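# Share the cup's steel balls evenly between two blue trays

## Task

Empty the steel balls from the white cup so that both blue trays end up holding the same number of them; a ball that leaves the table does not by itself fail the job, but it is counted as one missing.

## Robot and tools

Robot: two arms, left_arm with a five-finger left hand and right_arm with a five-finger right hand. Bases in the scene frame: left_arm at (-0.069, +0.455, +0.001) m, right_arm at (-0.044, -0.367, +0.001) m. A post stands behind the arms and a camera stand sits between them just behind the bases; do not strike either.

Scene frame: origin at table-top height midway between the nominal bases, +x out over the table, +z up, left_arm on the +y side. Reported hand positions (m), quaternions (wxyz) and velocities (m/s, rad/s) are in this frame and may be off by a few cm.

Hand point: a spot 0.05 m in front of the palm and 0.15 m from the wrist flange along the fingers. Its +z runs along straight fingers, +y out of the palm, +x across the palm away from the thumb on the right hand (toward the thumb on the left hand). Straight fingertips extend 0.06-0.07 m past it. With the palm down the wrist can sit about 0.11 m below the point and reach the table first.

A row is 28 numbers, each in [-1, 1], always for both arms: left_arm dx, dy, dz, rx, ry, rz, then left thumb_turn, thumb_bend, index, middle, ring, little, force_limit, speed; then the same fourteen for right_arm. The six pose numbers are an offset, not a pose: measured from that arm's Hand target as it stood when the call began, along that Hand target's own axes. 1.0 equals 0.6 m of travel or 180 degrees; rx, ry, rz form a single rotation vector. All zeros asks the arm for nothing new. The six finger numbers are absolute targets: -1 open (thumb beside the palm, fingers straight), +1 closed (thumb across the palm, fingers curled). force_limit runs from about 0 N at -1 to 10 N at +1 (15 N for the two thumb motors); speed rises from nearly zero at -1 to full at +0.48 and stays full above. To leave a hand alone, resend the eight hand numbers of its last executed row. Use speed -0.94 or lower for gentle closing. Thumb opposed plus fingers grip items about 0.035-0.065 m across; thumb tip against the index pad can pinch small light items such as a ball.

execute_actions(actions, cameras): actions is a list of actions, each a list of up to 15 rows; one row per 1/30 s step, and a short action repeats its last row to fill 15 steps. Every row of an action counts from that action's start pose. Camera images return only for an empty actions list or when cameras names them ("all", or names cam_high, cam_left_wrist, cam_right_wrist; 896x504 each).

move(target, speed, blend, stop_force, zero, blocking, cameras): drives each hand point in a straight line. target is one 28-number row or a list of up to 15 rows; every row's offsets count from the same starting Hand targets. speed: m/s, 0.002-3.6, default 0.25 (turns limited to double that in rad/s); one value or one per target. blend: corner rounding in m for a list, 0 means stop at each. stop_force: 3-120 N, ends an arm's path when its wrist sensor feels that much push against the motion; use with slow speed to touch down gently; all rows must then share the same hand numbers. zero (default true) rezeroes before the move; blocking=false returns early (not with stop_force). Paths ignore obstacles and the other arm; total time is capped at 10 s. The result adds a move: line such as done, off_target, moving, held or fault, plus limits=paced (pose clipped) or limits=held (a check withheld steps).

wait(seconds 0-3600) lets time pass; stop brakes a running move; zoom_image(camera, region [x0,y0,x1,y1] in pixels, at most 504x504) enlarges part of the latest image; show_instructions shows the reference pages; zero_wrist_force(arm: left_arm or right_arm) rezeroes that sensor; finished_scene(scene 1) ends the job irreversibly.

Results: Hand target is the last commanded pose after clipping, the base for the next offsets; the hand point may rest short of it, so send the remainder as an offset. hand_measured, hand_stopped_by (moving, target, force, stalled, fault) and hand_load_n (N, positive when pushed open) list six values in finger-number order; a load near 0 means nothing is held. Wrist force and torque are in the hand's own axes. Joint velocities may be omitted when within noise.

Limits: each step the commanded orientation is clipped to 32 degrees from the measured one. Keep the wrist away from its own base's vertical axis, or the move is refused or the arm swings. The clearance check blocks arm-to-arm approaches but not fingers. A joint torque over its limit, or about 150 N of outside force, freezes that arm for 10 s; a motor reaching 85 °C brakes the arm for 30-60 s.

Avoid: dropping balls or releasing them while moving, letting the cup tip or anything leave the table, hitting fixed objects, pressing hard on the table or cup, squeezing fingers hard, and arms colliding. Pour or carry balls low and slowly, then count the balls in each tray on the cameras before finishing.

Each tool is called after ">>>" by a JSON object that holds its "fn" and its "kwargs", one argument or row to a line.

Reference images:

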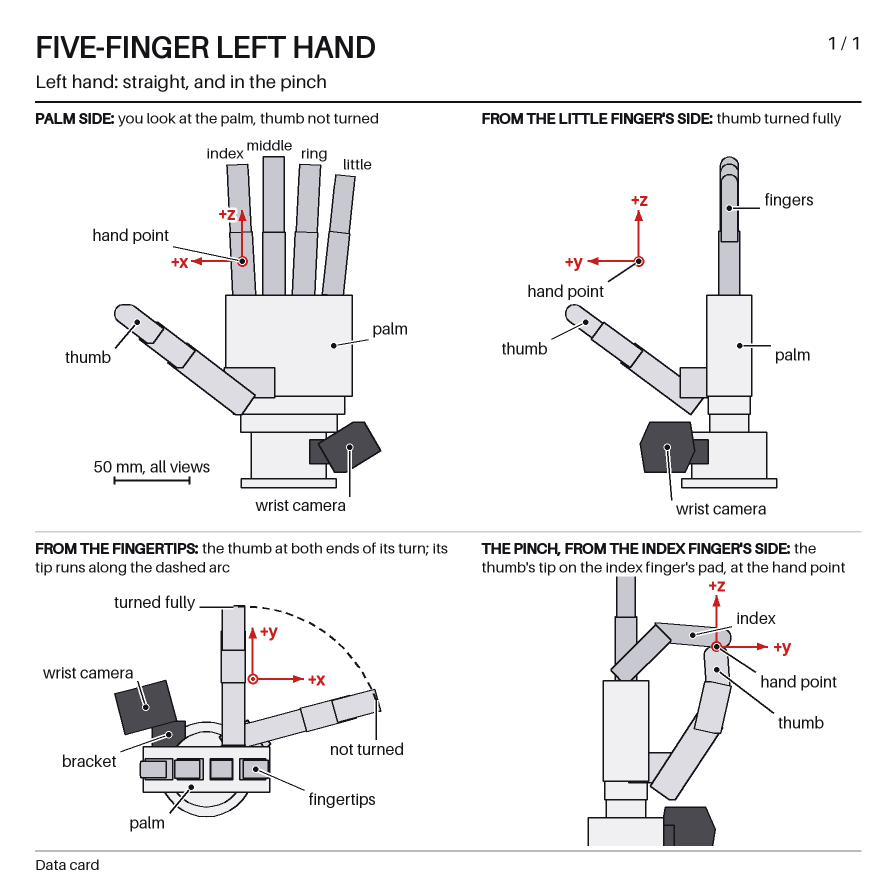

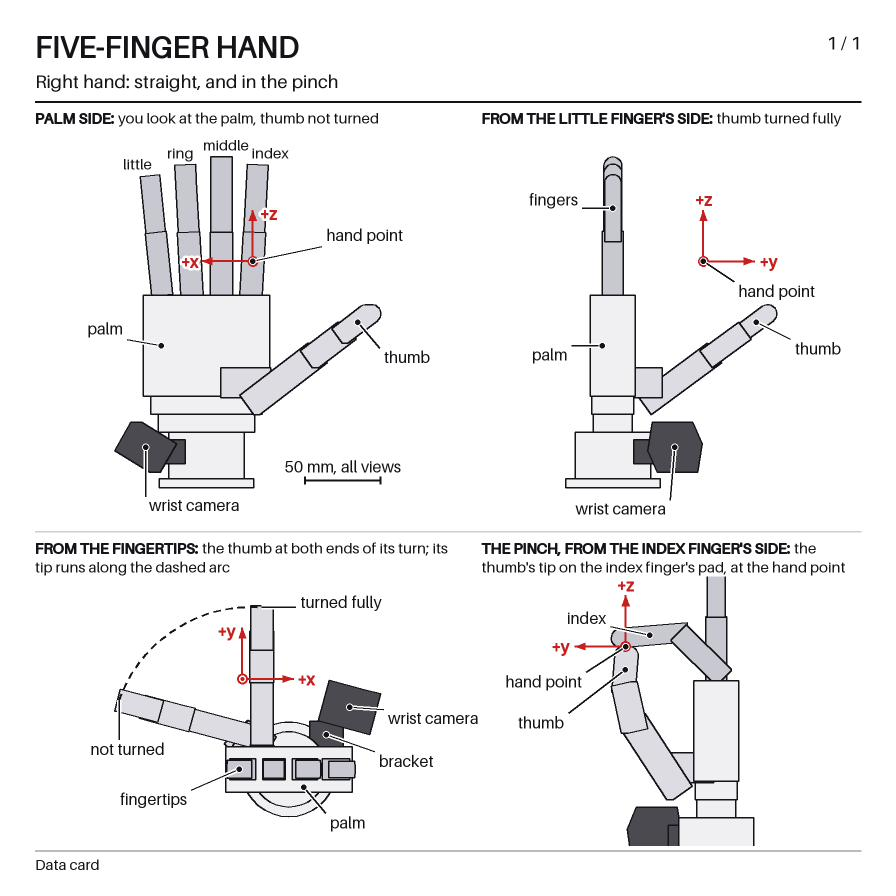

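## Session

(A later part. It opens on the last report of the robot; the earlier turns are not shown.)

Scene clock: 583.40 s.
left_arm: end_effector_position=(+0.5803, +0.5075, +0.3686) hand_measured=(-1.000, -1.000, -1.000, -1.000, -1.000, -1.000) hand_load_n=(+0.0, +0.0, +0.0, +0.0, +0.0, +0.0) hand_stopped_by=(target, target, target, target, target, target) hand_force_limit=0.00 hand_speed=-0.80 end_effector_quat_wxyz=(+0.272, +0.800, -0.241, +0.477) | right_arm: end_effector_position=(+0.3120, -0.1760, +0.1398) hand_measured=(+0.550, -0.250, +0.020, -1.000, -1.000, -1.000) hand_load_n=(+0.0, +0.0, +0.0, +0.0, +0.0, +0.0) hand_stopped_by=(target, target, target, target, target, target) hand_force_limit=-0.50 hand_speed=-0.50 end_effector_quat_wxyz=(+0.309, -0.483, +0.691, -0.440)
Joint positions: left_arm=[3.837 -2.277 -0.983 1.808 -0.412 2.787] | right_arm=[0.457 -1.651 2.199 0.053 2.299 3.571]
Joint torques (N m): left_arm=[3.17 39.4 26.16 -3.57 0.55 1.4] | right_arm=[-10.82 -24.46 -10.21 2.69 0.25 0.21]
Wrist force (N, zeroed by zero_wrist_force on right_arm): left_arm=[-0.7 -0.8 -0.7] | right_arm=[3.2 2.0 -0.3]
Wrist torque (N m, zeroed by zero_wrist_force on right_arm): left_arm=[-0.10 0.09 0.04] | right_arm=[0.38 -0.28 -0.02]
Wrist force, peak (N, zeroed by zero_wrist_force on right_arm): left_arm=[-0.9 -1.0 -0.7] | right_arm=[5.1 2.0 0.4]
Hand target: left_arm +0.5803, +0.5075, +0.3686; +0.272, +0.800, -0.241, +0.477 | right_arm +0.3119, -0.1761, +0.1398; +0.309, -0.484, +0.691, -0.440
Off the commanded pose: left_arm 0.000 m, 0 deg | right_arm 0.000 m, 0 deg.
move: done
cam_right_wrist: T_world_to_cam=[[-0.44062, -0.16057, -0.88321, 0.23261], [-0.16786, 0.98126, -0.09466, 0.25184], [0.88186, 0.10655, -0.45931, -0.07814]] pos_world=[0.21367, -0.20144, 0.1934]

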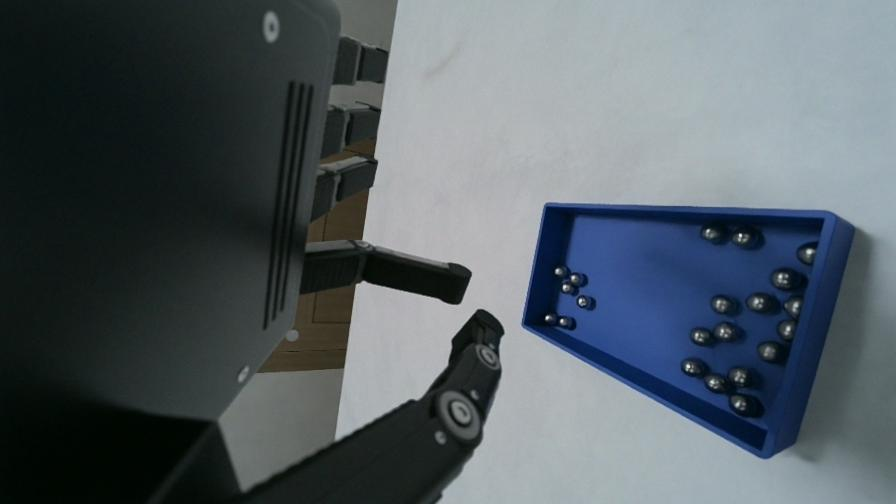

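>>> {"fn": "move", "kwargs": {
  "target": [
    [0,0,0,0,0,0,-1,-1,-1,-1,-1,-1,0,-0.8,-0.0517,0.0910,0.1197,0,-0.2417,-0.1127,0.55,-0.25,0.05,-1,-1,-1,-0.5,-0.5],
    [0,0,0,0,0,0,-1,-1,-1,-1,-1,-1,0,-0.8,-0.0517,0.1422,0.1436,0,-0.2417,-0.1127,0.55,-0.25,0.05,-1,-1,-1,-0.5,-0.5]
  ],
  "speed": [0.3,0.12],
  "blend": [0.01,0],
  "cameras": ["cam_right_wrist"]
}}

>>> {"fn": "zoom_image", "kwargs": {
  "camera": "cam_right_wrist",
  "region": [400, 190, 600, 390]
}}

Scene clock: 590.73 s.
left_arm: end_effector_position=(+0.5803, +0.5075, +0.3686) hand_measured=(-1.000, -1.000, -1.000, -1.000, -1.000, -1.000) hand_load_n=(+0.0, +0.0, +0.0, +0.0, +0.0, +0.0) hand_stopped_by=(target, target, target, target, target, target) hand_force_limit=0.00 hand_speed=-0.80 end_effector_quat_wxyz=(+0.272, +0.800, -0.241, +0.477) | right_arm: end_effector_position=(+0.3620, -0.1612, +0.0261) hand_measured=(+0.550, -0.250, +0.050, -1.000, -1.000, -1.000) hand_load_n=(+0.0, -0.5, +0.0, -0.5, +0.0, +0.0) hand_stopped_by=(target, target, target, target, target, target) hand_force_limit=-0.50 hand_speed=-0.50 end_effector_quat_wxyz=(-0.461, +0.723, -0.434, +0.277)
Joint positions: left_arm=[3.837 -2.277 -0.983 1.808 -0.412 2.787] | right_arm=[-0.234 -1.482 2.415 -0.385 0.944 2.798]
Joint torques (N m): left_arm=[2.86 38.27 27.13 -3.71 0.59 1.4] | right_arm=[3.92 -13.53 -17.77 -0.86 0.87 0.27]
Wrist force (N, zeroed by zero_wrist_force on right_arm): left_arm=[-0.7 -0.6 -0.7] | right_arm=[3.4 1.5 -0.2]
Wrist torque (N m, zeroed by zero_wrist_force on right_arm): left_arm=[-0.07 0.09 0.03] | right_arm=[0.30 -0.29 0.01]
Wrist force, peak (N, zeroed by zero_wrist_force on right_arm): left_arm=[-0.8 -1.1 -0.6] | right_arm=[3.4 3.2 -0.2]
Hand target: left_arm +0.5803, +0.5075, +0.3686; +0.272, +0.800, -0.241, +0.477 | right_arm +0.3621, -0.1613, +0.0261; -0.461, +0.723, -0.434, +0.277
Off the commanded pose: left_arm 0.000 m, 0 deg | right_arm 0.000 m, 0 deg.
move: done
cam_right_wrist: T_world_to_cam=[[-0.17517, -0.43507, -0.88319, 0.01627], [-0.84152, 0.5318, -0.09507, 0.40645], [0.51104, 0.72657, -0.45927, 0.05811]] pos_world=[0.31518, -0.25129, 0.07969]

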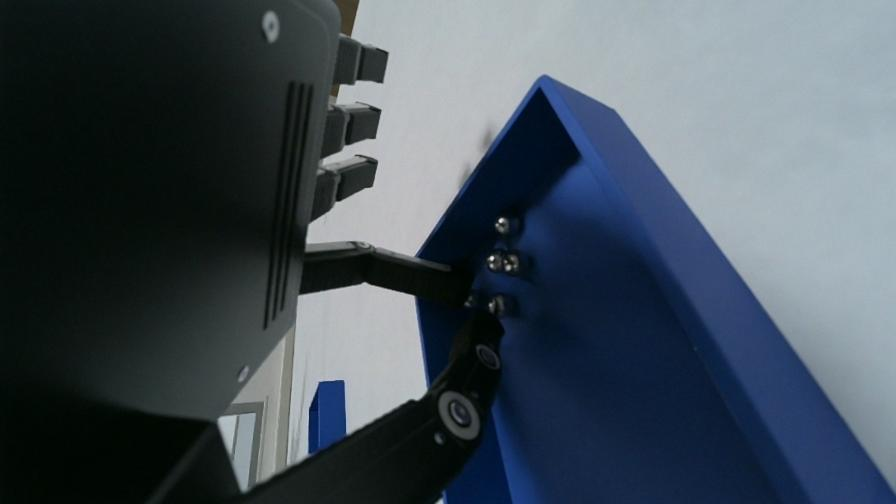

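Scaled by 2.520 from the camera's image (finer frame: 1280x720).

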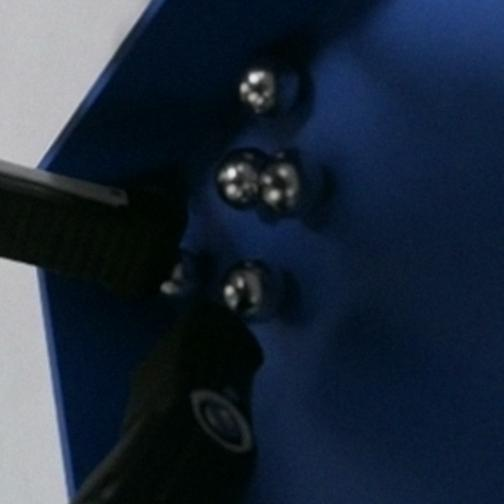

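>>> {"fn": "move", "kwargs": {
  "target": [0,0,0,0,0,0,-1,-1,-1,-1,-1,-1,0,-0.8,0.0010,0.0124,0.0058,0,0,0,0.55,-0.25,0.05,-1,-1,-1,-0.5,-0.5],
  "speed": 0.02,
  "stop_force": 8,
  "cameras": ["cam_right_wrist"]
}}

>>> {"fn": "zoom_image", "kwargs": {
  "camera": "cam_right_wrist",
  "region": [400, 190, 600, 390]
}}

Scene clock: 594.13 s.
left_arm: end_effector_position=(+0.5803, +0.5075, +0.3686) hand_measured=(-1.000, -1.000, -1.000, -1.000, -1.000, -1.000) hand_load_n=(+0.0, +0.0, +0.5, +0.0, +0.0, +0.0) hand_stopped_by=(target, target, target, target, target, target) hand_force_limit=0.00 hand_speed=-0.80 end_effector_quat_wxyz=(+0.272, +0.800, -0.241, +0.477) | right_arm: end_effector_position=(+0.3623, -0.1614, +0.0241) hand_measured=(+0.550, -0.250, +0.050, -1.000, -1.000, -1.000) hand_load_n=(+0.0, +0.0, -2.5, +0.0, +0.0, +0.0) hand_stopped_by=(target, target, target, target, target, target) hand_force_limit=-0.50 hand_speed=-0.50 end_effector_quat_wxyz=(-0.461, +0.723, -0.434, +0.277)
Joint positions: left_arm=[3.837 -2.277 -0.983 1.808 -0.412 2.787] | right_arm=[-0.234 -1.476 2.417 -0.393 0.944 2.798]
Joint torques (N m): left_arm=[3.29 38.67 27.16 -3.77 0.59 1.25] | right_arm=[9.6 -16.71 -16.1 -1.35 1.4 1.71]
Wrist force (N, zeroed by zero_wrist_force on right_arm): left_arm=[-0.8 -0.9 -0.9] | right_arm=[4.5 -5.3 -3.5]
Wrist torque (N m, zeroed by zero_wrist_force on right_arm): left_arm=[-0.09 0.10 0.04] | right_arm=[0.13 -0.34 0.04]
Wrist force, peak (N, zeroed by zero_wrist_force on right_arm): left_arm=[-0.9 -1.0 -0.8] | right_arm=[4.5 -8.3 -5.4]
Hand target: left_arm +0.5803, +0.5075, +0.3686; +0.272, +0.800, -0.241, +0.477 | right_arm +0.3623, -0.1614, +0.0241; -0.461, +0.723, -0.434, +0.277 (not the last commanded pose)
Off the commanded pose: left_arm 0.000 m, 0 deg | right_arm 0.006 m, 0 deg.
move: contact (right_arm)
cam_right_wrist: T_world_to_cam=[[-0.17474, -0.43527, -0.88318, 0.01417], [-0.84148, 0.53176, -0.09559, 0.40654], [0.51125, 0.72648, -0.45919, 0.05709]] pos_world=[0.31539, -0.25149, 0.07759]

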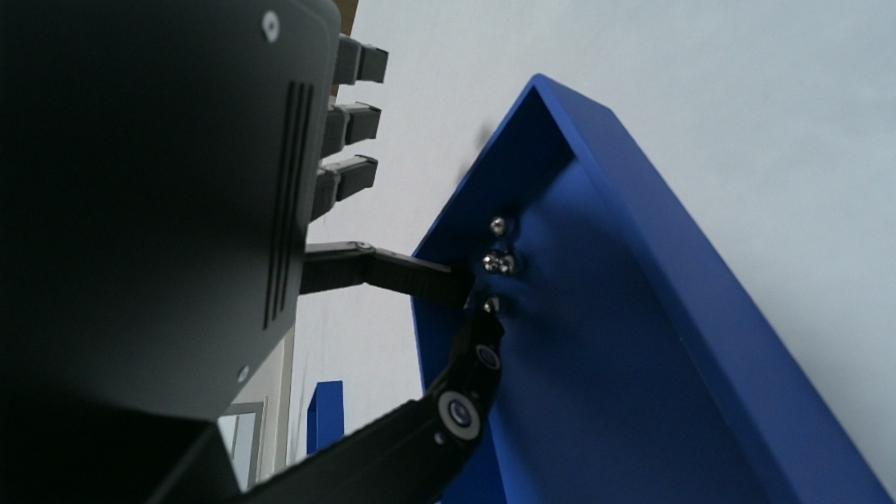

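Scaled by 2.520 from the camera's image (finer frame: 1280x720).

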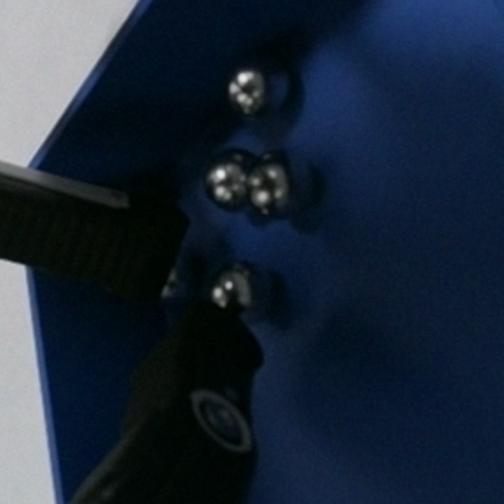

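>>> {"fn": "move", "kwargs": {
  "target": [
    [0,0,0,0,0,0,-1,-1,-1,-1,-1,-1,0,-0.8,0,-0.0045,-0.0021,0,0,0,0.55,-0.25,0.05,-1,-1,-1,-0.5,-0.5],
    [0,0,0,0,0,0,-1,-1,-1,-1,-1,-1,0,-0.8,0.0021,-0.0045,-0.0021,0,0,0,0.55,-0.25,0.05,-1,-1,-1,-0.5,-0.5]
  ],
  "speed": 0.05
}}

>>> {"fn": "move", "kwargs": {
  "target": [0,0,0,0,0,0,-1,-1,-1,-1,-1,-1,0,-0.8,0,0.0139,0.0065,0,0,0,0.55,-0.25,0.05,-1,-1,-1,-0.5,-0.5],
  "speed": 0.015,
  "stop_force": 8,
  "cameras": ["cam_right_wrist"]
}}

>>> {"fn": "zoom_image", "kwargs": {
  "camera": "cam_right_wrist",
  "region": [400, 190, 600, 390]
}}

Scene clock: 599.60 s.
left_arm: end_effector_position=(+0.5803, +0.5075, +0.3686) hand_measured=(-1.000, -1.000, -1.000, -1.000, -1.000, -1.000) hand_load_n=(-0.5, -0.5, +0.0, +0.0, +0.0, +0.0) hand_stopped_by=(target, target, target, target, target, target) hand_force_limit=0.00 hand_speed=-0.80 end_effector_quat_wxyz=(+0.272, +0.800, -0.241, +0.477) | right_arm: end_effector_position=(+0.3629, -0.1626, +0.0271) hand_measured=(+0.550, -0.250, +0.050, -1.000, -1.000, -1.000) hand_load_n=(+0.0, +0.0, +0.0, +0.0, +0.0, +0.0) hand_stopped_by=(target, target, target, target, target, target) hand_force_limit=-0.50 hand_speed=-0.50 end_effector_quat_wxyz=(-0.461, +0.723, -0.434, +0.277)
Joint positions: left_arm=[3.837 -2.277 -0.983 1.808 -0.412 2.787] | right_arm=[-0.239 -1.483 2.413 -0.38 0.94 2.795]
Joint torques (N m): left_arm=[3.66 37.93 27.03 -3.79 0.55 1.18] | right_arm=[6.37 -10.35 -14.63 2.11 0.85 0.77]
Wrist force (N, zeroed by zero_wrist_force on right_arm): left_arm=[-0.7 -0.8 -0.7] | right_arm=[3.7 2.1 -0.1]
Wrist torque (N m, zeroed by zero_wrist_force on right_arm): left_arm=[-0.09 0.10 0.03] | right_arm=[0.36 -0.35 0.13]
Wrist force, peak (N, zeroed by zero_wrist_force on right_arm): left_arm=[-0.9 -1.1 -0.7] | right_arm=[4.5 -5.1 -3.7]
Hand target: left_arm +0.5803, +0.5075, +0.3686; +0.272, +0.800, -0.241, +0.477 | right_arm +0.3629, -0.1625, +0.0270; -0.461, +0.723, -0.434, +0.277
Off the commanded pose: left_arm 0.000 m, 0 deg | right_arm 0.000 m, 0 deg.
move: done

Scene clock: 601.33 s.
left_arm: end_effector_position=(+0.5803, +0.5075, +0.3686) hand_measured=(-1.000, -1.000, -1.000, -1.000, -1.000, -1.000) hand_load_n=(+0.0, +0.0, +0.0, +0.0, +0.0, +0.0) hand_stopped_by=(target, target, target, target, target, target) hand_force_limit=0.00 hand_speed=-0.80 end_effector_quat_wxyz=(+0.272, +0.800, -0.241, +0.477) | right_arm: end_effector_position=(+0.3629, -0.1625, +0.0178) hand_measured=(+0.550, -0.250, +0.050, -1.000, -1.000, -1.000) hand_load_n=(+0.0, +0.0, +0.0, +0.0, +0.0, +0.0) hand_stopped_by=(target, target, target, target, target, target) hand_force_limit=-0.50 hand_speed=-0.50 end_effector_quat_wxyz=(-0.461, +0.723, -0.434, +0.277)
Joint positions: left_arm=[3.837 -2.277 -0.983 1.808 -0.412 2.787] | right_arm=[-0.238 -1.456 2.422 -0.416 0.94 2.795]
Joint torques (N m): left_arm=[2.55 38.5 27.16 -3.73 0.58 1.21] | right_arm=[9.24 -28.02 -18.4 2.36 0.91 1.81]
Wrist force (N, zeroed by zero_wrist_force on right_arm): left_arm=[-0.7 -0.8 -0.7] | right_arm=[3.2 2.1 0.1]
Wrist torque (N m, zeroed by zero_wrist_force on right_arm): left_arm=[-0.09 0.10 0.03] | right_arm=[0.34 -0.27 0.08]
Wrist force, peak (N, zeroed by zero_wrist_force on right_arm): left_arm=[-0.8 -1.0 -0.8] | right_arm=[5.2 -4.7 -3.0]
Hand target: left_arm +0.5803, +0.5075, +0.3686; +0.272, +0.800, -0.241, +0.477 | right_arm +0.3629, -0.1625, +0.0178; -0.461, +0.723, -0.434, +0.277
Off the commanded pose: left_arm 0.000 m, 0 deg | right_arm 0.000 m, 0 deg.
move: done
cam_right_wrist: T_world_to_cam=[[-0.17474, -0.43527, -0.88318, 0.00832], [-0.84148, 0.53176, -0.09559, 0.40704], [0.51125, 0.72648, -0.45919, 0.05474]] pos_world=[0.31599, -0.25259, 0.07139]

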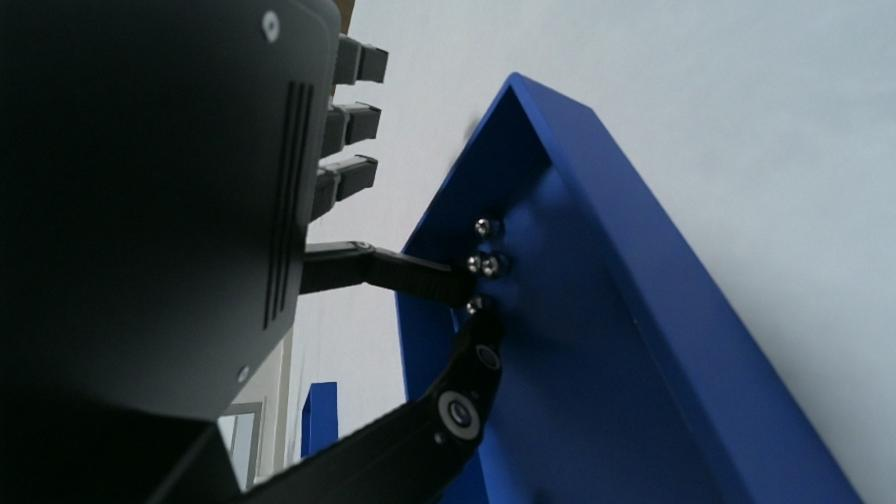

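Scaled by 2.520 from the camera's image (finer frame: 1280x720).

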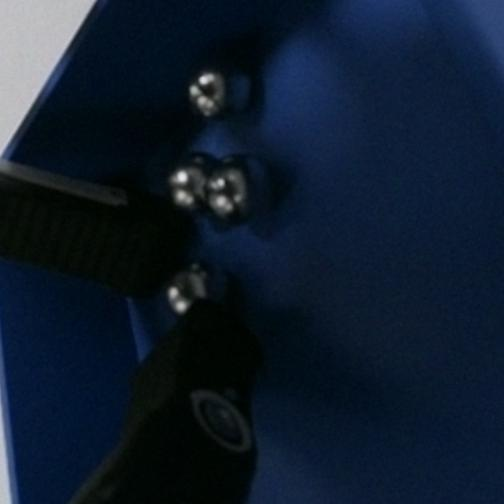

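>>> {"fn": "move", "kwargs": {
  "target": [
    [0,0,0,0,0,0,-1,-1,-1,-1,-1,-1,0,-0.8,0,0,0,0,0,0,0.55,-0.25,0.4,-1,-1,-1,-0.5,-0.85],
    [0,0,0,0,0,0,-1,-1,-1,-1,-1,-1,0,-0.8,0,-0.1242,-0.0579,0,0,0,0.55,-0.25,0.4,-1,-1,-1,-0.5,-0.85],
    [0,0,0,0,0,0,-1,-1,-1,-1,-1,-1,0,-0.8,-0.5492,-0.2677,0.1789,0,0.1410,0.0657,0.55,-0.25,0.4,-1,-1,-1,-0.5,-0.85],
    [0,0,0,0,0,0,-1,-1,-1,-1,-1,-1,0,-0.8,-0.5492,-0.1227,0.2465,0,0.1410,0.0657,0.55,-0.25,0.4,-1,-1,-1,-0.5,-0.85]
  ],
  "speed": [0.1,0.15,0.35,0.12],
  "blend": [0,0.02,0.02,0],
  "cameras": ["cam_right_wrist"]
}}

Scene clock: 611.23 s.
left_arm: end_effector_position=(+0.5803, +0.5075, +0.3686) hand_measured=(-1.000, -1.000, -1.000, -1.000, -1.000, -1.000) hand_load_n=(+0.0, -0.5, +0.0, +0.0, +0.0, +0.0) hand_stopped_by=(target, target, target, target, target, target) hand_force_limit=0.00 hand_speed=-0.80 end_effector_quat_wxyz=(+0.272, +0.800, -0.241, +0.477) | right_arm: end_effector_position=(+0.3540, +0.2059, +0.0222) hand_measured=(+0.550, -0.250, +0.202, -1.000, -1.000, -1.000) hand_load_n=(+0.0, +3.0, +3.0, +0.0, +0.0, +0.0) hand_stopped_by=(target, target, force, target, target, target) hand_force_limit=-0.50 hand_speed=-0.85 end_effector_quat_wxyz=(-0.380, +0.596, -0.596, +0.380)
Joint positions: left_arm=[3.837 -2.277 -0.983 1.808 -0.412 2.787] | right_arm=[0.97 -0.805 1.374 0.134 2.43 3.712]
Joint torques (N m): left_arm=[2.34 38.22 27.11 -3.7 0.75 1.23] | right_arm=[5.58 -53.27 -24.23 1.93 0.93 -1.89]
Wrist force (N, zeroed by zero_wrist_force on right_arm): left_arm=[-0.8 -0.7 -0.5] | right_arm=[3.2 2.1 -0.2]
Wrist torque (N m, zeroed by zero_wrist_force on right_arm): left_arm=[-0.10 0.11 0.02] | right_arm=[0.37 -0.27 0.09]
Wrist force, peak (N, zeroed by zero_wrist_force on right_arm): left_arm=[-0.8 -0.9 -0.9] | right_arm=[5.6 1.3 -1.8]
Hand target: left_arm +0.5803, +0.5075, +0.3686; +0.272, +0.800, -0.241, +0.477 | right_arm +0.3540, +0.2059, +0.0222; -0.380, +0.596, -0.596, +0.380
Off the commanded pose: left_arm 0.000 m, 0 deg | right_arm 0.000 m, 0 deg.
move: done
cam_right_wrist: T_world_to_cam=[[-0.35885, -0.30209, -0.88316, 0.20878], [-0.49324, 0.86465, -0.09534, 0.01222], [0.79243, 0.4014, -0.45928, -0.23898]] pos_world=[0.27032, 0.14843, 0.07579]

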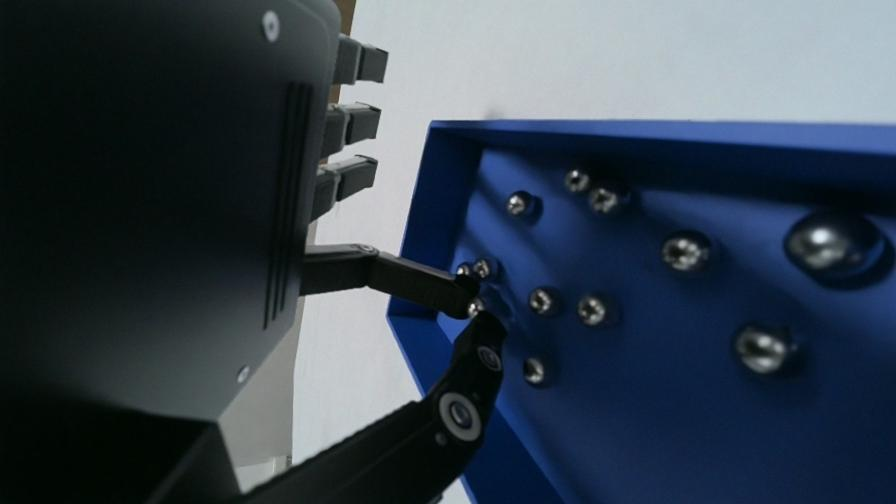

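>>> {"fn": "move", "kwargs": {
  "target": [
    [0,0,0,0,0,0,-1,-1,-1,-1,-1,-1,0,-0.8,0,0,0,0,0,0,0.55,-0.25,0.02,-1,-1,-1,-0.5,-0.5],
    [0,0,0,0,0,0,-1,-1,-1,-1,-1,-1,0,-0.8,0,-0.1447,-0.0675,0,0,0,0.55,-0.25,0.02,-1,-1,-1,-0.5,-0.5],
    [0,0,0,0,0,0,-1,-1,-1,-1,-1,-1,0,-0.8,0.6365,-0.1484,-0.1464,0,0.1007,0.047,0.55,-0.25,0.02,-1,-1,-1,-0.5,-0.5]
  ],
  "speed": [0.1,0.2,0.35],
  "blend": [0,0.02,0],
  "cameras": ["cam_right_wrist"]
}}

>>> {"fn": "zoom_image", "kwargs": {
  "camera": "cam_right_wrist",
  "region": [530, 190, 890, 480]
}}

Scene clock: 616.03 s.
left_arm: end_effector_position=(+0.5803, +0.5075, +0.3686) hand_measured=(-1.000, -1.000, -1.000, -1.000, -1.000, -1.000) hand_load_n=(+0.0, +0.0, +0.5, +0.0, +0.0, +0.0) hand_stopped_by=(target, target, target, target, target, target) hand_force_limit=0.00 hand_speed=-0.80 end_effector_quat_wxyz=(+0.272, +0.800, -0.241, +0.477) | right_arm: end_effector_position=(+0.3120, -0.1759, +0.1399) hand_measured=(+0.550, -0.250, +0.020, -1.000, -1.000, -1.000) hand_load_n=(-0.5, +0.5, +0.0, +0.0, +0.0, +0.0) hand_stopped_by=(target, target, target, target, target, target) hand_force_limit=-0.50 hand_speed=-0.50 end_effector_quat_wxyz=(+0.309, -0.483, +0.691, -0.440)
Joint positions: left_arm=[3.837 -2.277 -0.983 1.808 -0.412 2.787] | right_arm=[0.457 -1.65 2.199 0.053 2.3 3.571]
Joint torques (N m): left_arm=[3.45 39.02 27.04 -3.7 0.56 1.29] | right_arm=[-11.77 -24.52 -9.67 2.55 0.64 0.5]
Wrist force (N, zeroed by zero_wrist_force on right_arm): left_arm=[-0.7 -0.8 -0.6] | right_arm=[3.1 2.2 -0.5]
Wrist torque (N m, zeroed by zero_wrist_force on right_arm): left_arm=[-0.10 0.09 0.03] | right_arm=[0.43 -0.26 -0.01]
Wrist force, peak (N, zeroed by zero_wrist_force on right_arm): left_arm=[-0.9 -1.1 -0.7] | right_arm=[5.3 1.8 -0.1]
Hand target: left_arm +0.5803, +0.5075, +0.3686; +0.272, +0.800, -0.241, +0.477 | right_arm +0.3119, -0.1760, +0.1399; +0.309, -0.483, +0.691, -0.440
Off the commanded pose: left_arm 0.000 m, 0 deg | right_arm 0.000 m, 0 deg.
move: done
cam_right_wrist: T_world_to_cam=[[-0.44037, -0.16064, -0.88333, 0.23258], [-0.16785, 0.98125, -0.09476, 0.25176], [0.88199, 0.10654, -0.45908, -0.07822]] pos_world=[0.21367, -0.20134, 0.19339]

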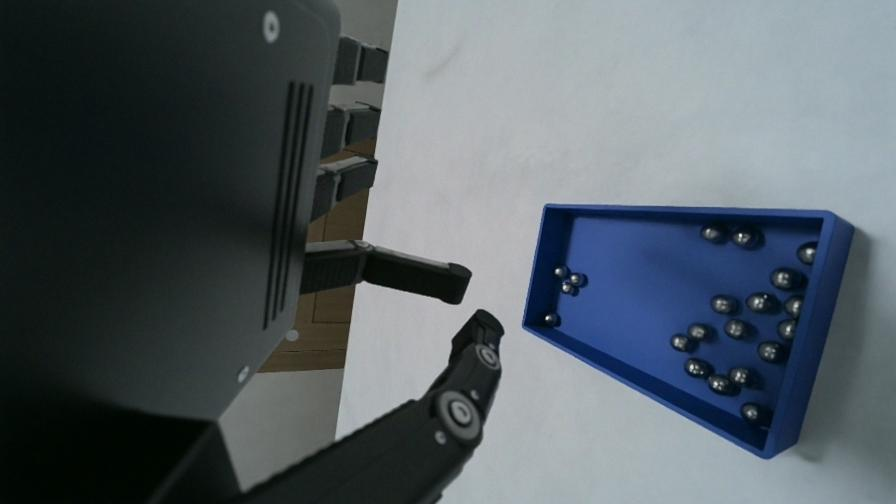

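Scaled by 1.400 from the camera's image (finer frame: 1280x720).

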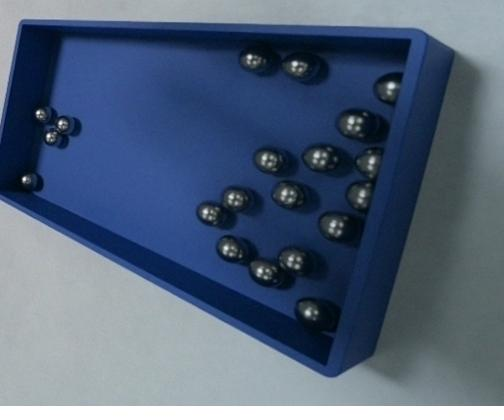

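>>> {"fn": "move", "kwargs": {
  "target": [
    [0,0,0,0,0,0,-1,-1,-1,-1,-1,-1,0,-0.8,-0.0175,0.1313,0.0336,0,-0.1007,-0.047,0.55,-0.25,0.02,-1,-1,-1,-0.5,-0.5],
    [0,0,0,0,0,0,-1,-1,-1,-1,-1,-1,0,-0.8,-0.0175,0.1825,0.0575,0,-0.1007,-0.047,0.55,-0.25,0.02,-1,-1,-1,-0.5,-0.5]
  ],
  "speed": [0.3,0.12],
  "blend": [0.01,0],
  "cameras": ["cam_right_wrist"]
}}

>>> {"fn": "zoom_image", "kwargs": {
  "camera": "cam_right_wrist",
  "region": [400, 190, 600, 390]
}}

Scene clock: 623.00 s.
left_arm: end_effector_position=(+0.5803, +0.5075, +0.3686) hand_measured=(-1.000, -1.000, -1.000, -1.000, -1.000, -1.000) hand_load_n=(+0.0, +0.0, +0.0, +0.0, +0.0, +0.0) hand_stopped_by=(target, target, target, target, target, target) hand_force_limit=0.00 hand_speed=-0.80 end_effector_quat_wxyz=(+0.272, +0.800, -0.241, +0.477) | right_arm: end_effector_position=(+0.3015, -0.1610, +0.0260) hand_measured=(+0.550, -0.250, +0.020, -1.000, -1.000, -1.000) hand_load_n=(+0.0, +0.0, +0.0, +0.0, +0.0, +0.0) hand_stopped_by=(target, target, target, target, target, target) hand_force_limit=-0.50 hand_speed=-0.50 end_effector_quat_wxyz=(-0.380, +0.596, -0.596, +0.380)
Joint positions: left_arm=[3.837 -2.277 -0.983 1.808 -0.412 2.787] | right_arm=[0.233 -1.598 2.517 -0.472 1.799 3.25]
Joint torques (N m): left_arm=[3.42 39.29 27.26 -3.84 0.81 1.37] | right_arm=[8.38 -6.41 -18.16 -1.64 1.07 0.22]
Wrist force (N, zeroed by zero_wrist_force on right_arm): left_arm=[-0.7 -0.9 -0.5] | right_arm=[3.2 2.0 0.3]
Wrist torque (N m, zeroed by zero_wrist_force on right_arm): left_arm=[-0.12 0.10 0.04] | right_arm=[0.32 -0.28 0.02]
Wrist force, peak (N, zeroed by zero_wrist_force on right_arm): left_arm=[-0.8 -0.9 -0.8] | right_arm=[3.5 3.2 1.0]
Hand target: left_arm +0.5803, +0.5075, +0.3686; +0.272, +0.800, -0.241, +0.477 | right_arm +0.3015, -0.1609, +0.0261; -0.380, +0.596, -0.596, +0.380
Off the commanded pose: left_arm 0.000 m, 0 deg | right_arm 0.000 m, 0 deg.
move: done
cam_right_wrist: T_world_to_cam=[[-0.35891, -0.30199, -0.88317, 0.08249], [-0.49331, 0.86463, -0.09518, 0.30392], [0.79236, 0.40152, -0.4593, -0.04831]] pos_world=[0.21782, -0.21847, 0.07959]

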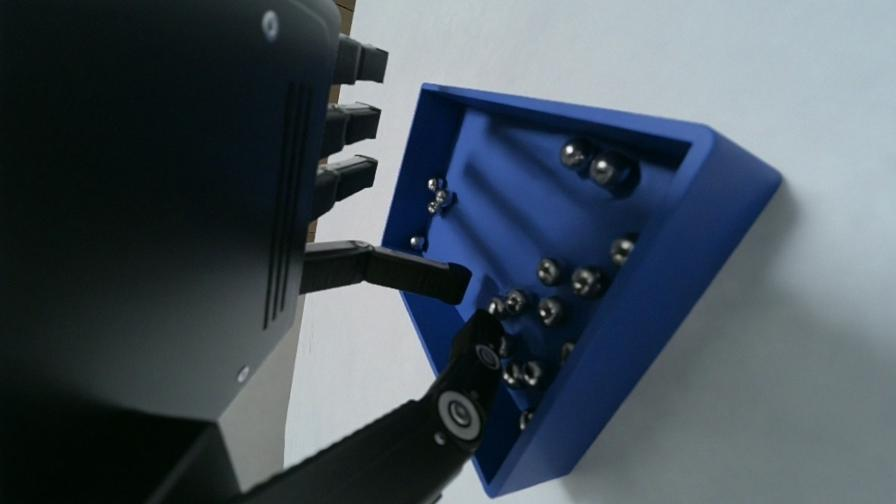

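Scaled by 2.520 from the camera's image (finer frame: 1280x720).

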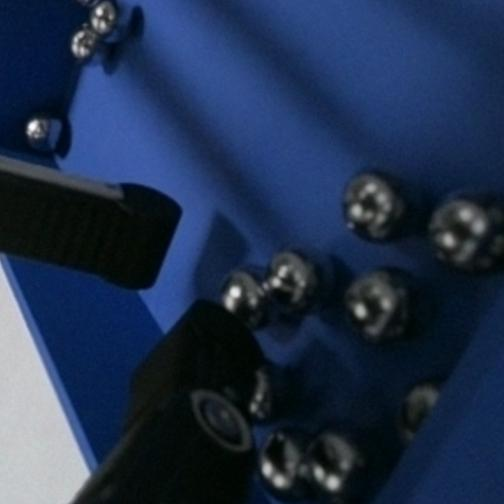

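>>> {"fn": "move", "kwargs": {
  "target": [
    [0,0,0,0,0,0,-1,-1,-1,-1,-1,-1,0,-0.8,0,0.0060,0.0028,0,0,0,0.55,-0.25,0.02,-1,-1,-1,-0.5,-0.5],
    [0,0,0,0,0,0,-1,-1,-1,-1,-1,-1,0,-0.8,0,-0.0081,0.0330,0,0,0,0.55,-0.25,0.02,-1,-1,-1,-0.5,-0.5],
    [0,0,0,0,0,0,-1,-1,-1,-1,-1,-1,0,-0.8,0,-0.0018,0.0359,0,0,0,0.55,-0.25,0.02,-1,-1,-1,-0.5,-0.5]
  ],
  "speed": [0.03,0.03,0.02],
  "stop_force": 8,
  "cameras": ["cam_right_wrist"]
}}

>>> {"fn": "zoom_image", "kwargs": {
  "camera": "cam_right_wrist",
  "region": [400, 190, 600, 390]
}}

Scene clock: 626.40 s.
left_arm: end_effector_position=(+0.5803, +0.5075, +0.3686) hand_measured=(-1.000, -1.000, -1.000, -1.000, -1.000, -1.000) hand_load_n=(+0.0, -0.5, +0.0, +0.0, +0.0, +0.0) hand_stopped_by=(target, target, target, target, target, target) hand_force_limit=0.00 hand_speed=-0.80 end_effector_quat_wxyz=(+0.272, +0.800, -0.241, +0.477) | right_arm: end_effector_position=(+0.3219, -0.1609, +0.0204) hand_measured=(+0.550, -0.248, +0.020, -1.000, -1.000, -1.000) hand_load_n=(-0.5, -8.0, +0.0, +0.0, +0.0, +0.0) hand_stopped_by=(target, target, target, target, target, target) hand_force_limit=-0.50 hand_speed=-0.50 end_effector_quat_wxyz=(-0.380, +0.596, -0.596, +0.380)
Joint positions: left_arm=[3.837 -2.277 -0.983 1.808 -0.412 2.787] | right_arm=[0.208 -1.542 2.486 -0.498 1.776 3.239]
Joint torques (N m): left_arm=[3.73 38.13 26.5 -3.58 0.77 1.14] | right_arm=[-8.1 -5.23 -12.91 -1.23 -1.17 -0.6]
Wrist force (N, zeroed by zero_wrist_force on right_arm): left_arm=[-0.9 -0.9 -0.5] | right_arm=[3.9 -4.5 -1.8]
Wrist torque (N m, zeroed by zero_wrist_force on right_arm): left_arm=[-0.12 0.13 0.03] | right_arm=[0.12 -0.32 0.09]
Wrist force, peak (N, zeroed by zero_wrist_force on right_arm): left_arm=[-0.9 -0.9 -0.8] | right_arm=[3.6 -7.0 -2.5]
Hand target: left_arm +0.5803, +0.5075, +0.3686; +0.272, +0.800, -0.241, +0.477 | right_arm +0.3219, -0.1609, +0.0204; -0.380, +0.596, -0.596, +0.380 (not the last commanded pose)
Off the commanded pose: left_arm 0.000 m, 0 deg | right_arm 0.002 m, 0 deg.
move: contact (right_arm); path passed 2 of 3 targets
cam_right_wrist: T_world_to_cam=[[-0.35849, -0.30191, -0.88336, 0.08471], [-0.49331, 0.86461, -0.09531, 0.31345], [0.79255, 0.40161, -0.45889, -0.06715]] pos_world=[0.23822, -0.21847, 0.07389]

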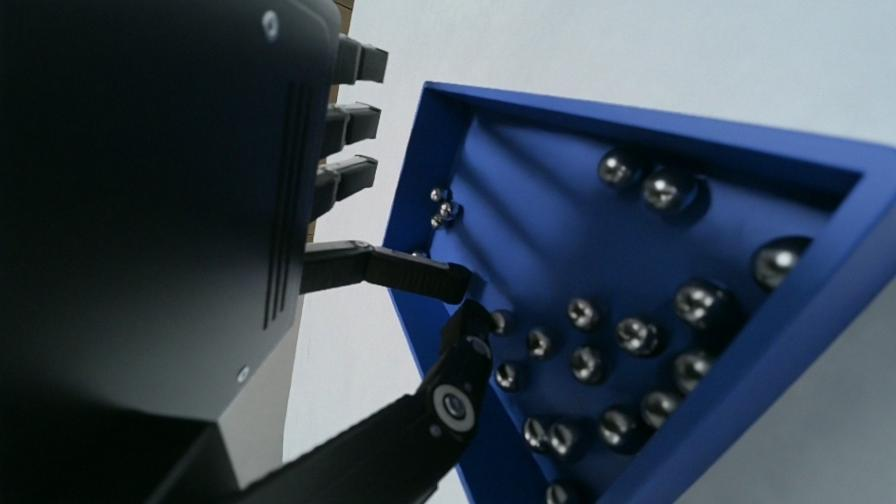

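Scaled by 2.520 from the camera's image (finer frame: 1280x720).

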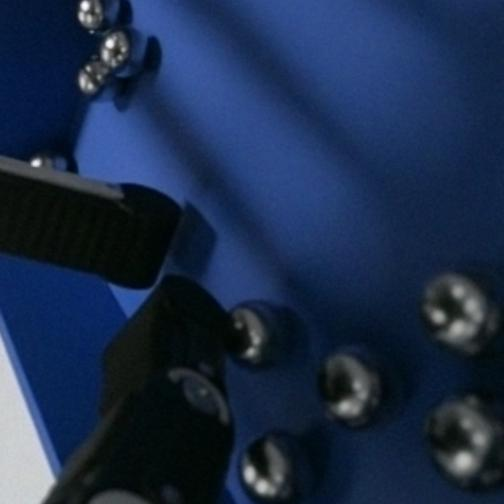

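>>> {"fn": "move", "kwargs": {
  "target": [0,0,0,0,0,0,-1,-1,-1,-1,-1,-1,0,-0.8,0,-0.0378,-0.0176,0,0,0,0.55,-0.25,0.02,-1,-1,-1,-0.5,-0.5],
  "speed": 0.1,
  "cameras": ["cam_right_wrist"]
}}

>>> {"fn": "zoom_image", "kwargs": {
  "camera": "cam_right_wrist",
  "region": [400, 190, 700, 490]
}}

Scene clock: 628.23 s.
left_arm: end_effector_position=(+0.5803, +0.5075, +0.3686) hand_measured=(-1.000, -1.000, -1.000, -1.000, -1.000, -1.000) hand_load_n=(+0.0, +0.0, +0.0, +0.0, +0.0, +0.0) hand_stopped_by=(target, target, target, target, target, target) hand_force_limit=0.00 hand_speed=-0.80 end_effector_quat_wxyz=(+0.272, +0.800, -0.241, +0.477) | right_arm: end_effector_position=(+0.3219, -0.1609, +0.0454) hand_measured=(+0.550, -0.250, +0.020, -1.000, -1.000, -1.000) hand_load_n=(+0.0, +0.0, +0.0, +0.0, -0.5, -0.5) hand_stopped_by=(target, target, target, target, target, target) hand_force_limit=-0.50 hand_speed=-0.50 end_effector_quat_wxyz=(-0.380, +0.596, -0.596, +0.380)
Joint positions: left_arm=[3.837 -2.277 -0.983 1.808 -0.412 2.787] | right_arm=[0.208 -1.616 2.457 -0.396 1.776 3.239]
Joint torques (N m): left_arm=[2.66 38.72 27.06 -3.75 0.47 1.34] | right_arm=[-9.31 -12.21 -5.64 0.82 -1.14 -0.9]
Wrist force (N, zeroed by zero_wrist_force on right_arm): left_arm=[-0.7 -0.8 -0.6] | right_arm=[3.5 2.1 0.5]
Wrist torque (N m, zeroed by zero_wrist_force on right_arm): left_arm=[-0.11 0.10 0.03] | right_arm=[0.33 -0.33 0.14]
Wrist force, peak (N, zeroed by zero_wrist_force on right_arm): left_arm=[-0.9 -1.0 -0.7] | right_arm=[3.8 -5.1 -1.9]
Hand target: left_arm +0.5803, +0.5075, +0.3686; +0.272, +0.800, -0.241, +0.477 | right_arm +0.3219, -0.1609, +0.0454; -0.380, +0.596, -0.596, +0.380
Off the commanded pose: left_arm 0.000 m, 0 deg | right_arm 0.000 m, 0 deg.
move: done
cam_right_wrist: T_world_to_cam=[[-0.35825, -0.3019, -0.88347, 0.10678], [-0.49336, 0.86458, -0.09538, 0.31576], [0.79262, 0.4017, -0.45868, -0.05574]] pos_world=[0.23822, -0.21837, 0.09889]

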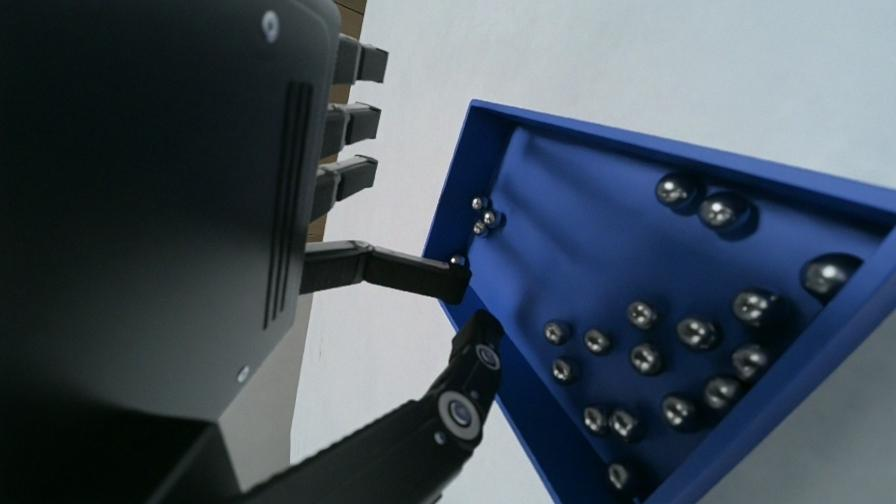

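Scaled by 1.680 from the camera's image (finer frame: 1280x720).

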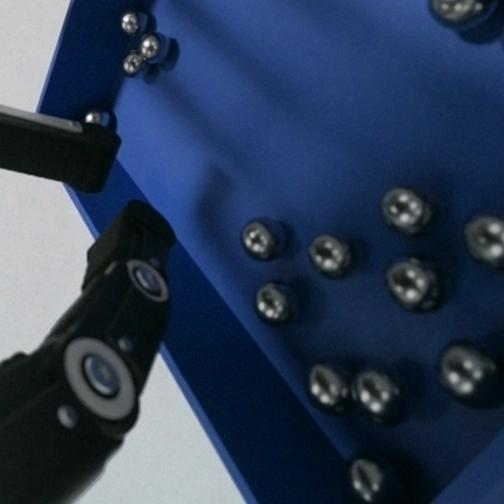

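>>> {"fn": "move", "kwargs": {
  "target": [
    [0,0,0,0,0,0,-1,-1,-1,-1,-1,-1,0,-0.8,0.0355,-0.0585,0.0680,0,0.2518,0.1174,0.55,-0.25,0.05,-1,-1,-1,-0.5,-0.5],
    [0,0,0,0,0,0,-1,-1,-1,-1,-1,-1,0,-0.8,0.0355,-0.0073,0.0918,0,0.2518,0.1174,0.55,-0.25,0.05,-1,-1,-1,-0.5,-0.5]
  ],
  "speed": [0.2,0.1],
  "blend": [0,0],
  "cameras": ["cam_right_wrist"]
}}

>>> {"fn": "zoom_image", "kwargs": {
  "camera": "cam_right_wrist",
  "region": [400, 190, 600, 390]
}}

Scene clock: 639.73 s.
left_arm: end_effector_position=(+0.5803, +0.5075, +0.3686) hand_measured=(-1.000, -1.000, -1.000, -1.000, -1.000, -1.000) hand_load_n=(+0.0, +0.0, +0.0, +0.0, +0.0, +0.0) hand_stopped_by=(target, target, target, target, target, target) hand_force_limit=0.00 hand_speed=-0.80 end_effector_quat_wxyz=(+0.272, +0.800, -0.241, +0.477) | right_arm: end_effector_position=(+0.3736, -0.1822, +0.0261) hand_measured=(+0.550, -0.250, +0.050, -1.000, -1.000, -1.000) hand_load_n=(+0.0, +0.0, -0.5, +0.0, +0.0, +0.0) hand_stopped_by=(target, target, target, target, target, target) hand_force_limit=-0.50 hand_speed=-0.50 end_effector_quat_wxyz=(+0.184, -0.288, +0.793, -0.505)
Joint positions: left_arm=[3.837 -2.277 -0.983 1.808 -0.412 2.787] | right_arm=[0.532 -0.984 1.857 0.391 2.683 4.375]
Joint torques (N m): left_arm=[2.66 38.31 26.38 -3.72 0.59 1.49] | right_arm=[-3.56 -40.88 -17.4 3.35 0.26 -1.89]
Wrist force (N, zeroed by zero_wrist_force on right_arm): left_arm=[-0.7 -0.8 -0.6] | right_arm=[3.4 2.3 0.2]
Wrist torque (N m, zeroed by zero_wrist_force on right_arm): left_arm=[-0.10 0.10 0.03] | right_arm=[0.34 -0.34 0.14]
Wrist force, peak (N, zeroed by zero_wrist_force on right_arm): left_arm=[-0.9 -1.1 -0.7] | right_arm=[3.8 2.8 0.4]
Hand target: left_arm +0.5803, +0.5075, +0.3686; +0.272, +0.800, -0.241, +0.477 | right_arm +0.3736, -0.1822, +0.0261; +0.184, -0.288, +0.793, -0.505
Off the commanded pose: left_arm 0.000 m, 0 deg | right_arm 0.000 m, 0 deg.
move: done
cam_right_wrist: T_world_to_cam=[[-0.46179, 0.0814, -0.88325, 0.21036], [0.34534, 0.93371, -0.0945, 0.05715], [0.817, -0.34866, -0.45928, -0.24278]] pos_world=[0.27575, -0.15513, 0.0797]

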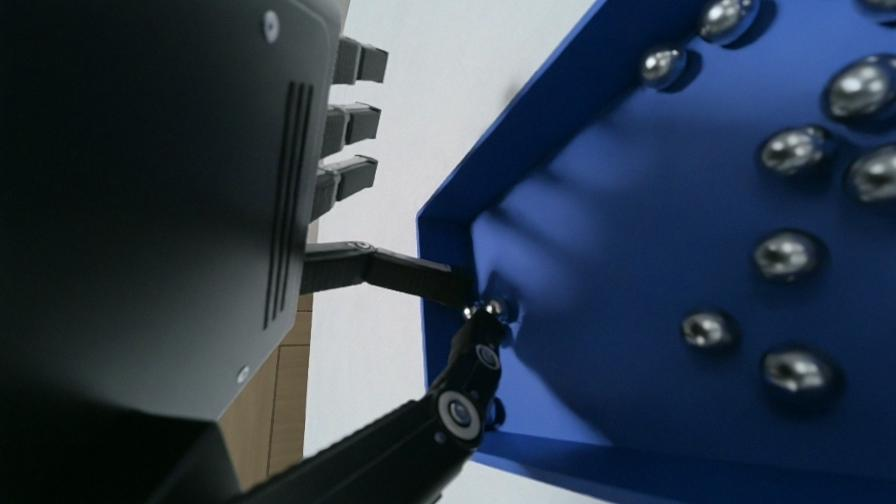

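Scaled by 2.520 from the camera's image (finer frame: 1280x720).

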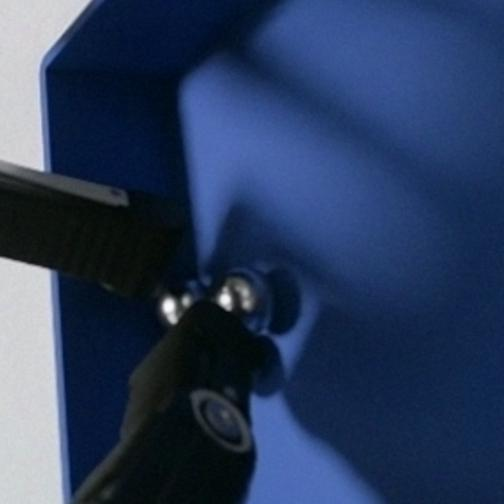

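>>> {"fn": "move", "kwargs": {
  "target": [
    [0,0,0,0,0,0,-1,-1,-1,-1,-1,-1,0,-0.8,0.0018,0,0,0,0,0,0.55,-0.25,0.05,-1,-1,-1,-0.5,-0.5],
    [0,0,0,0,0,0,-1,-1,-1,-1,-1,-1,0,-0.8,0.0018,0.0124,0.0058,0,0,0,0.55,-0.25,0.05,-1,-1,-1,-0.5,-0.5]
  ],
  "speed": 0.02,
  "stop_force": 8,
  "cameras": ["cam_right_wrist"]
}}

>>> {"fn": "zoom_image", "kwargs": {
  "camera": "cam_right_wrist",
  "region": [400, 190, 600, 390]
}}

Scene clock: 645.47 s.
left_arm: end_effector_position=(+0.5803, +0.5075, +0.3686) hand_measured=(-1.000, -1.000, -1.000, -1.000, -1.000, -1.000) hand_load_n=(+0.0, -0.5, +0.0, +0.0, +0.0, +0.0) hand_stopped_by=(target, target, target, target, target, target) hand_force_limit=0.00 hand_speed=-0.80 end_effector_quat_wxyz=(+0.272, +0.800, -0.241, +0.477) | right_arm: end_effector_position=(+0.3728, -0.1829, +0.0179) hand_measured=(+0.550, -0.250, +0.050, -1.000, -1.000, -1.000) hand_load_n=(+0.5, -2.5, -0.5, +0.0, +0.0, +0.0) hand_stopped_by=(target, target, target, target, target, target) hand_force_limit=-0.50 hand_speed=-0.50 end_effector_quat_wxyz=(+0.184, -0.288, +0.793, -0.505)
Joint positions: left_arm=[3.837 -2.277 -0.983 1.808 -0.412 2.787] | right_arm=[0.531 -0.97 1.863 0.371 2.683 4.374]
Joint torques (N m): left_arm=[3.15 38.41 26.6 -3.54 0.56 1.17] | right_arm=[-11.61 -45.25 -13.94 4.19 -0.05 -2.01]
Wrist force (N, zeroed by zero_wrist_force on right_arm): left_arm=[-0.7 -0.9 -0.5] | right_arm=[3.7 -0.6 -2.1]
Wrist torque (N m, zeroed by zero_wrist_force on right_arm): left_arm=[-0.12 0.11 0.04] | right_arm=[0.20 -0.33 0.12]
Wrist force, peak (N, zeroed by zero_wrist_force on right_arm): left_arm=[-0.9 -0.9 -0.7] | right_arm=[4.0 -1.5 -2.5]
Hand target: left_arm +0.5803, +0.5075, +0.3686; +0.272, +0.800, -0.241, +0.477 | right_arm +0.3728, -0.1829, +0.0179; +0.184, -0.288, +0.793, -0.505
Off the commanded pose: left_arm 0.000 m, 0 deg | right_arm 0.000 m, 0 deg.
move: done
cam_right_wrist: T_world_to_cam=[[-0.46174, 0.08152, -0.88326, 0.20281], [0.3454, 0.9337, -0.09439, 0.05727], [0.817, -0.34866, -0.45928, -0.24613]] pos_world=[0.27496, -0.15583, 0.0715]

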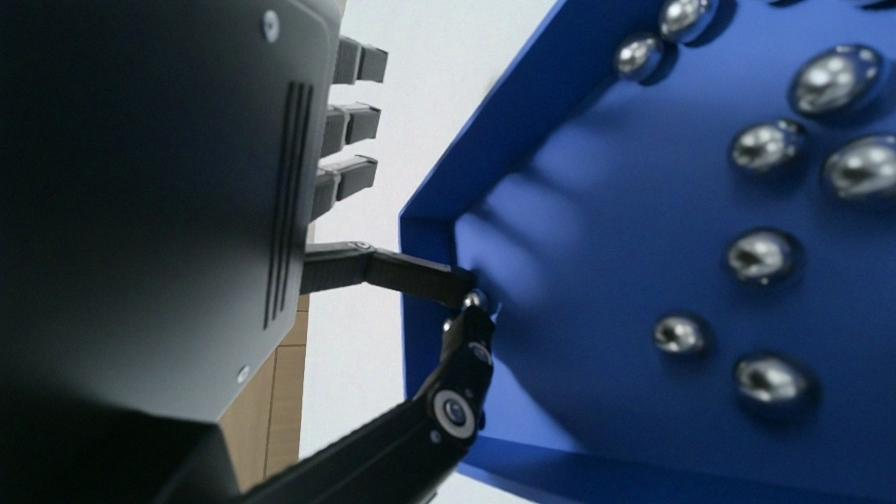

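Scaled by 2.520 from the camera's image (finer frame: 1280x720).

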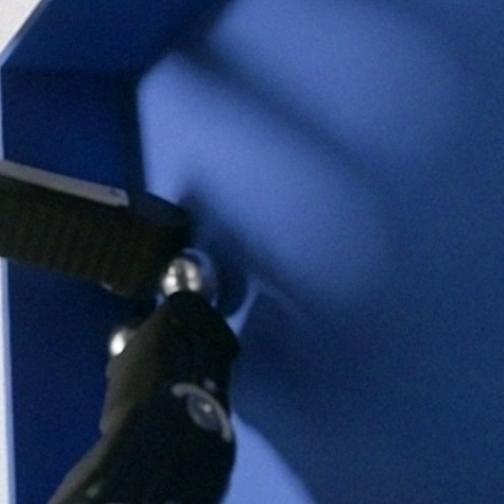

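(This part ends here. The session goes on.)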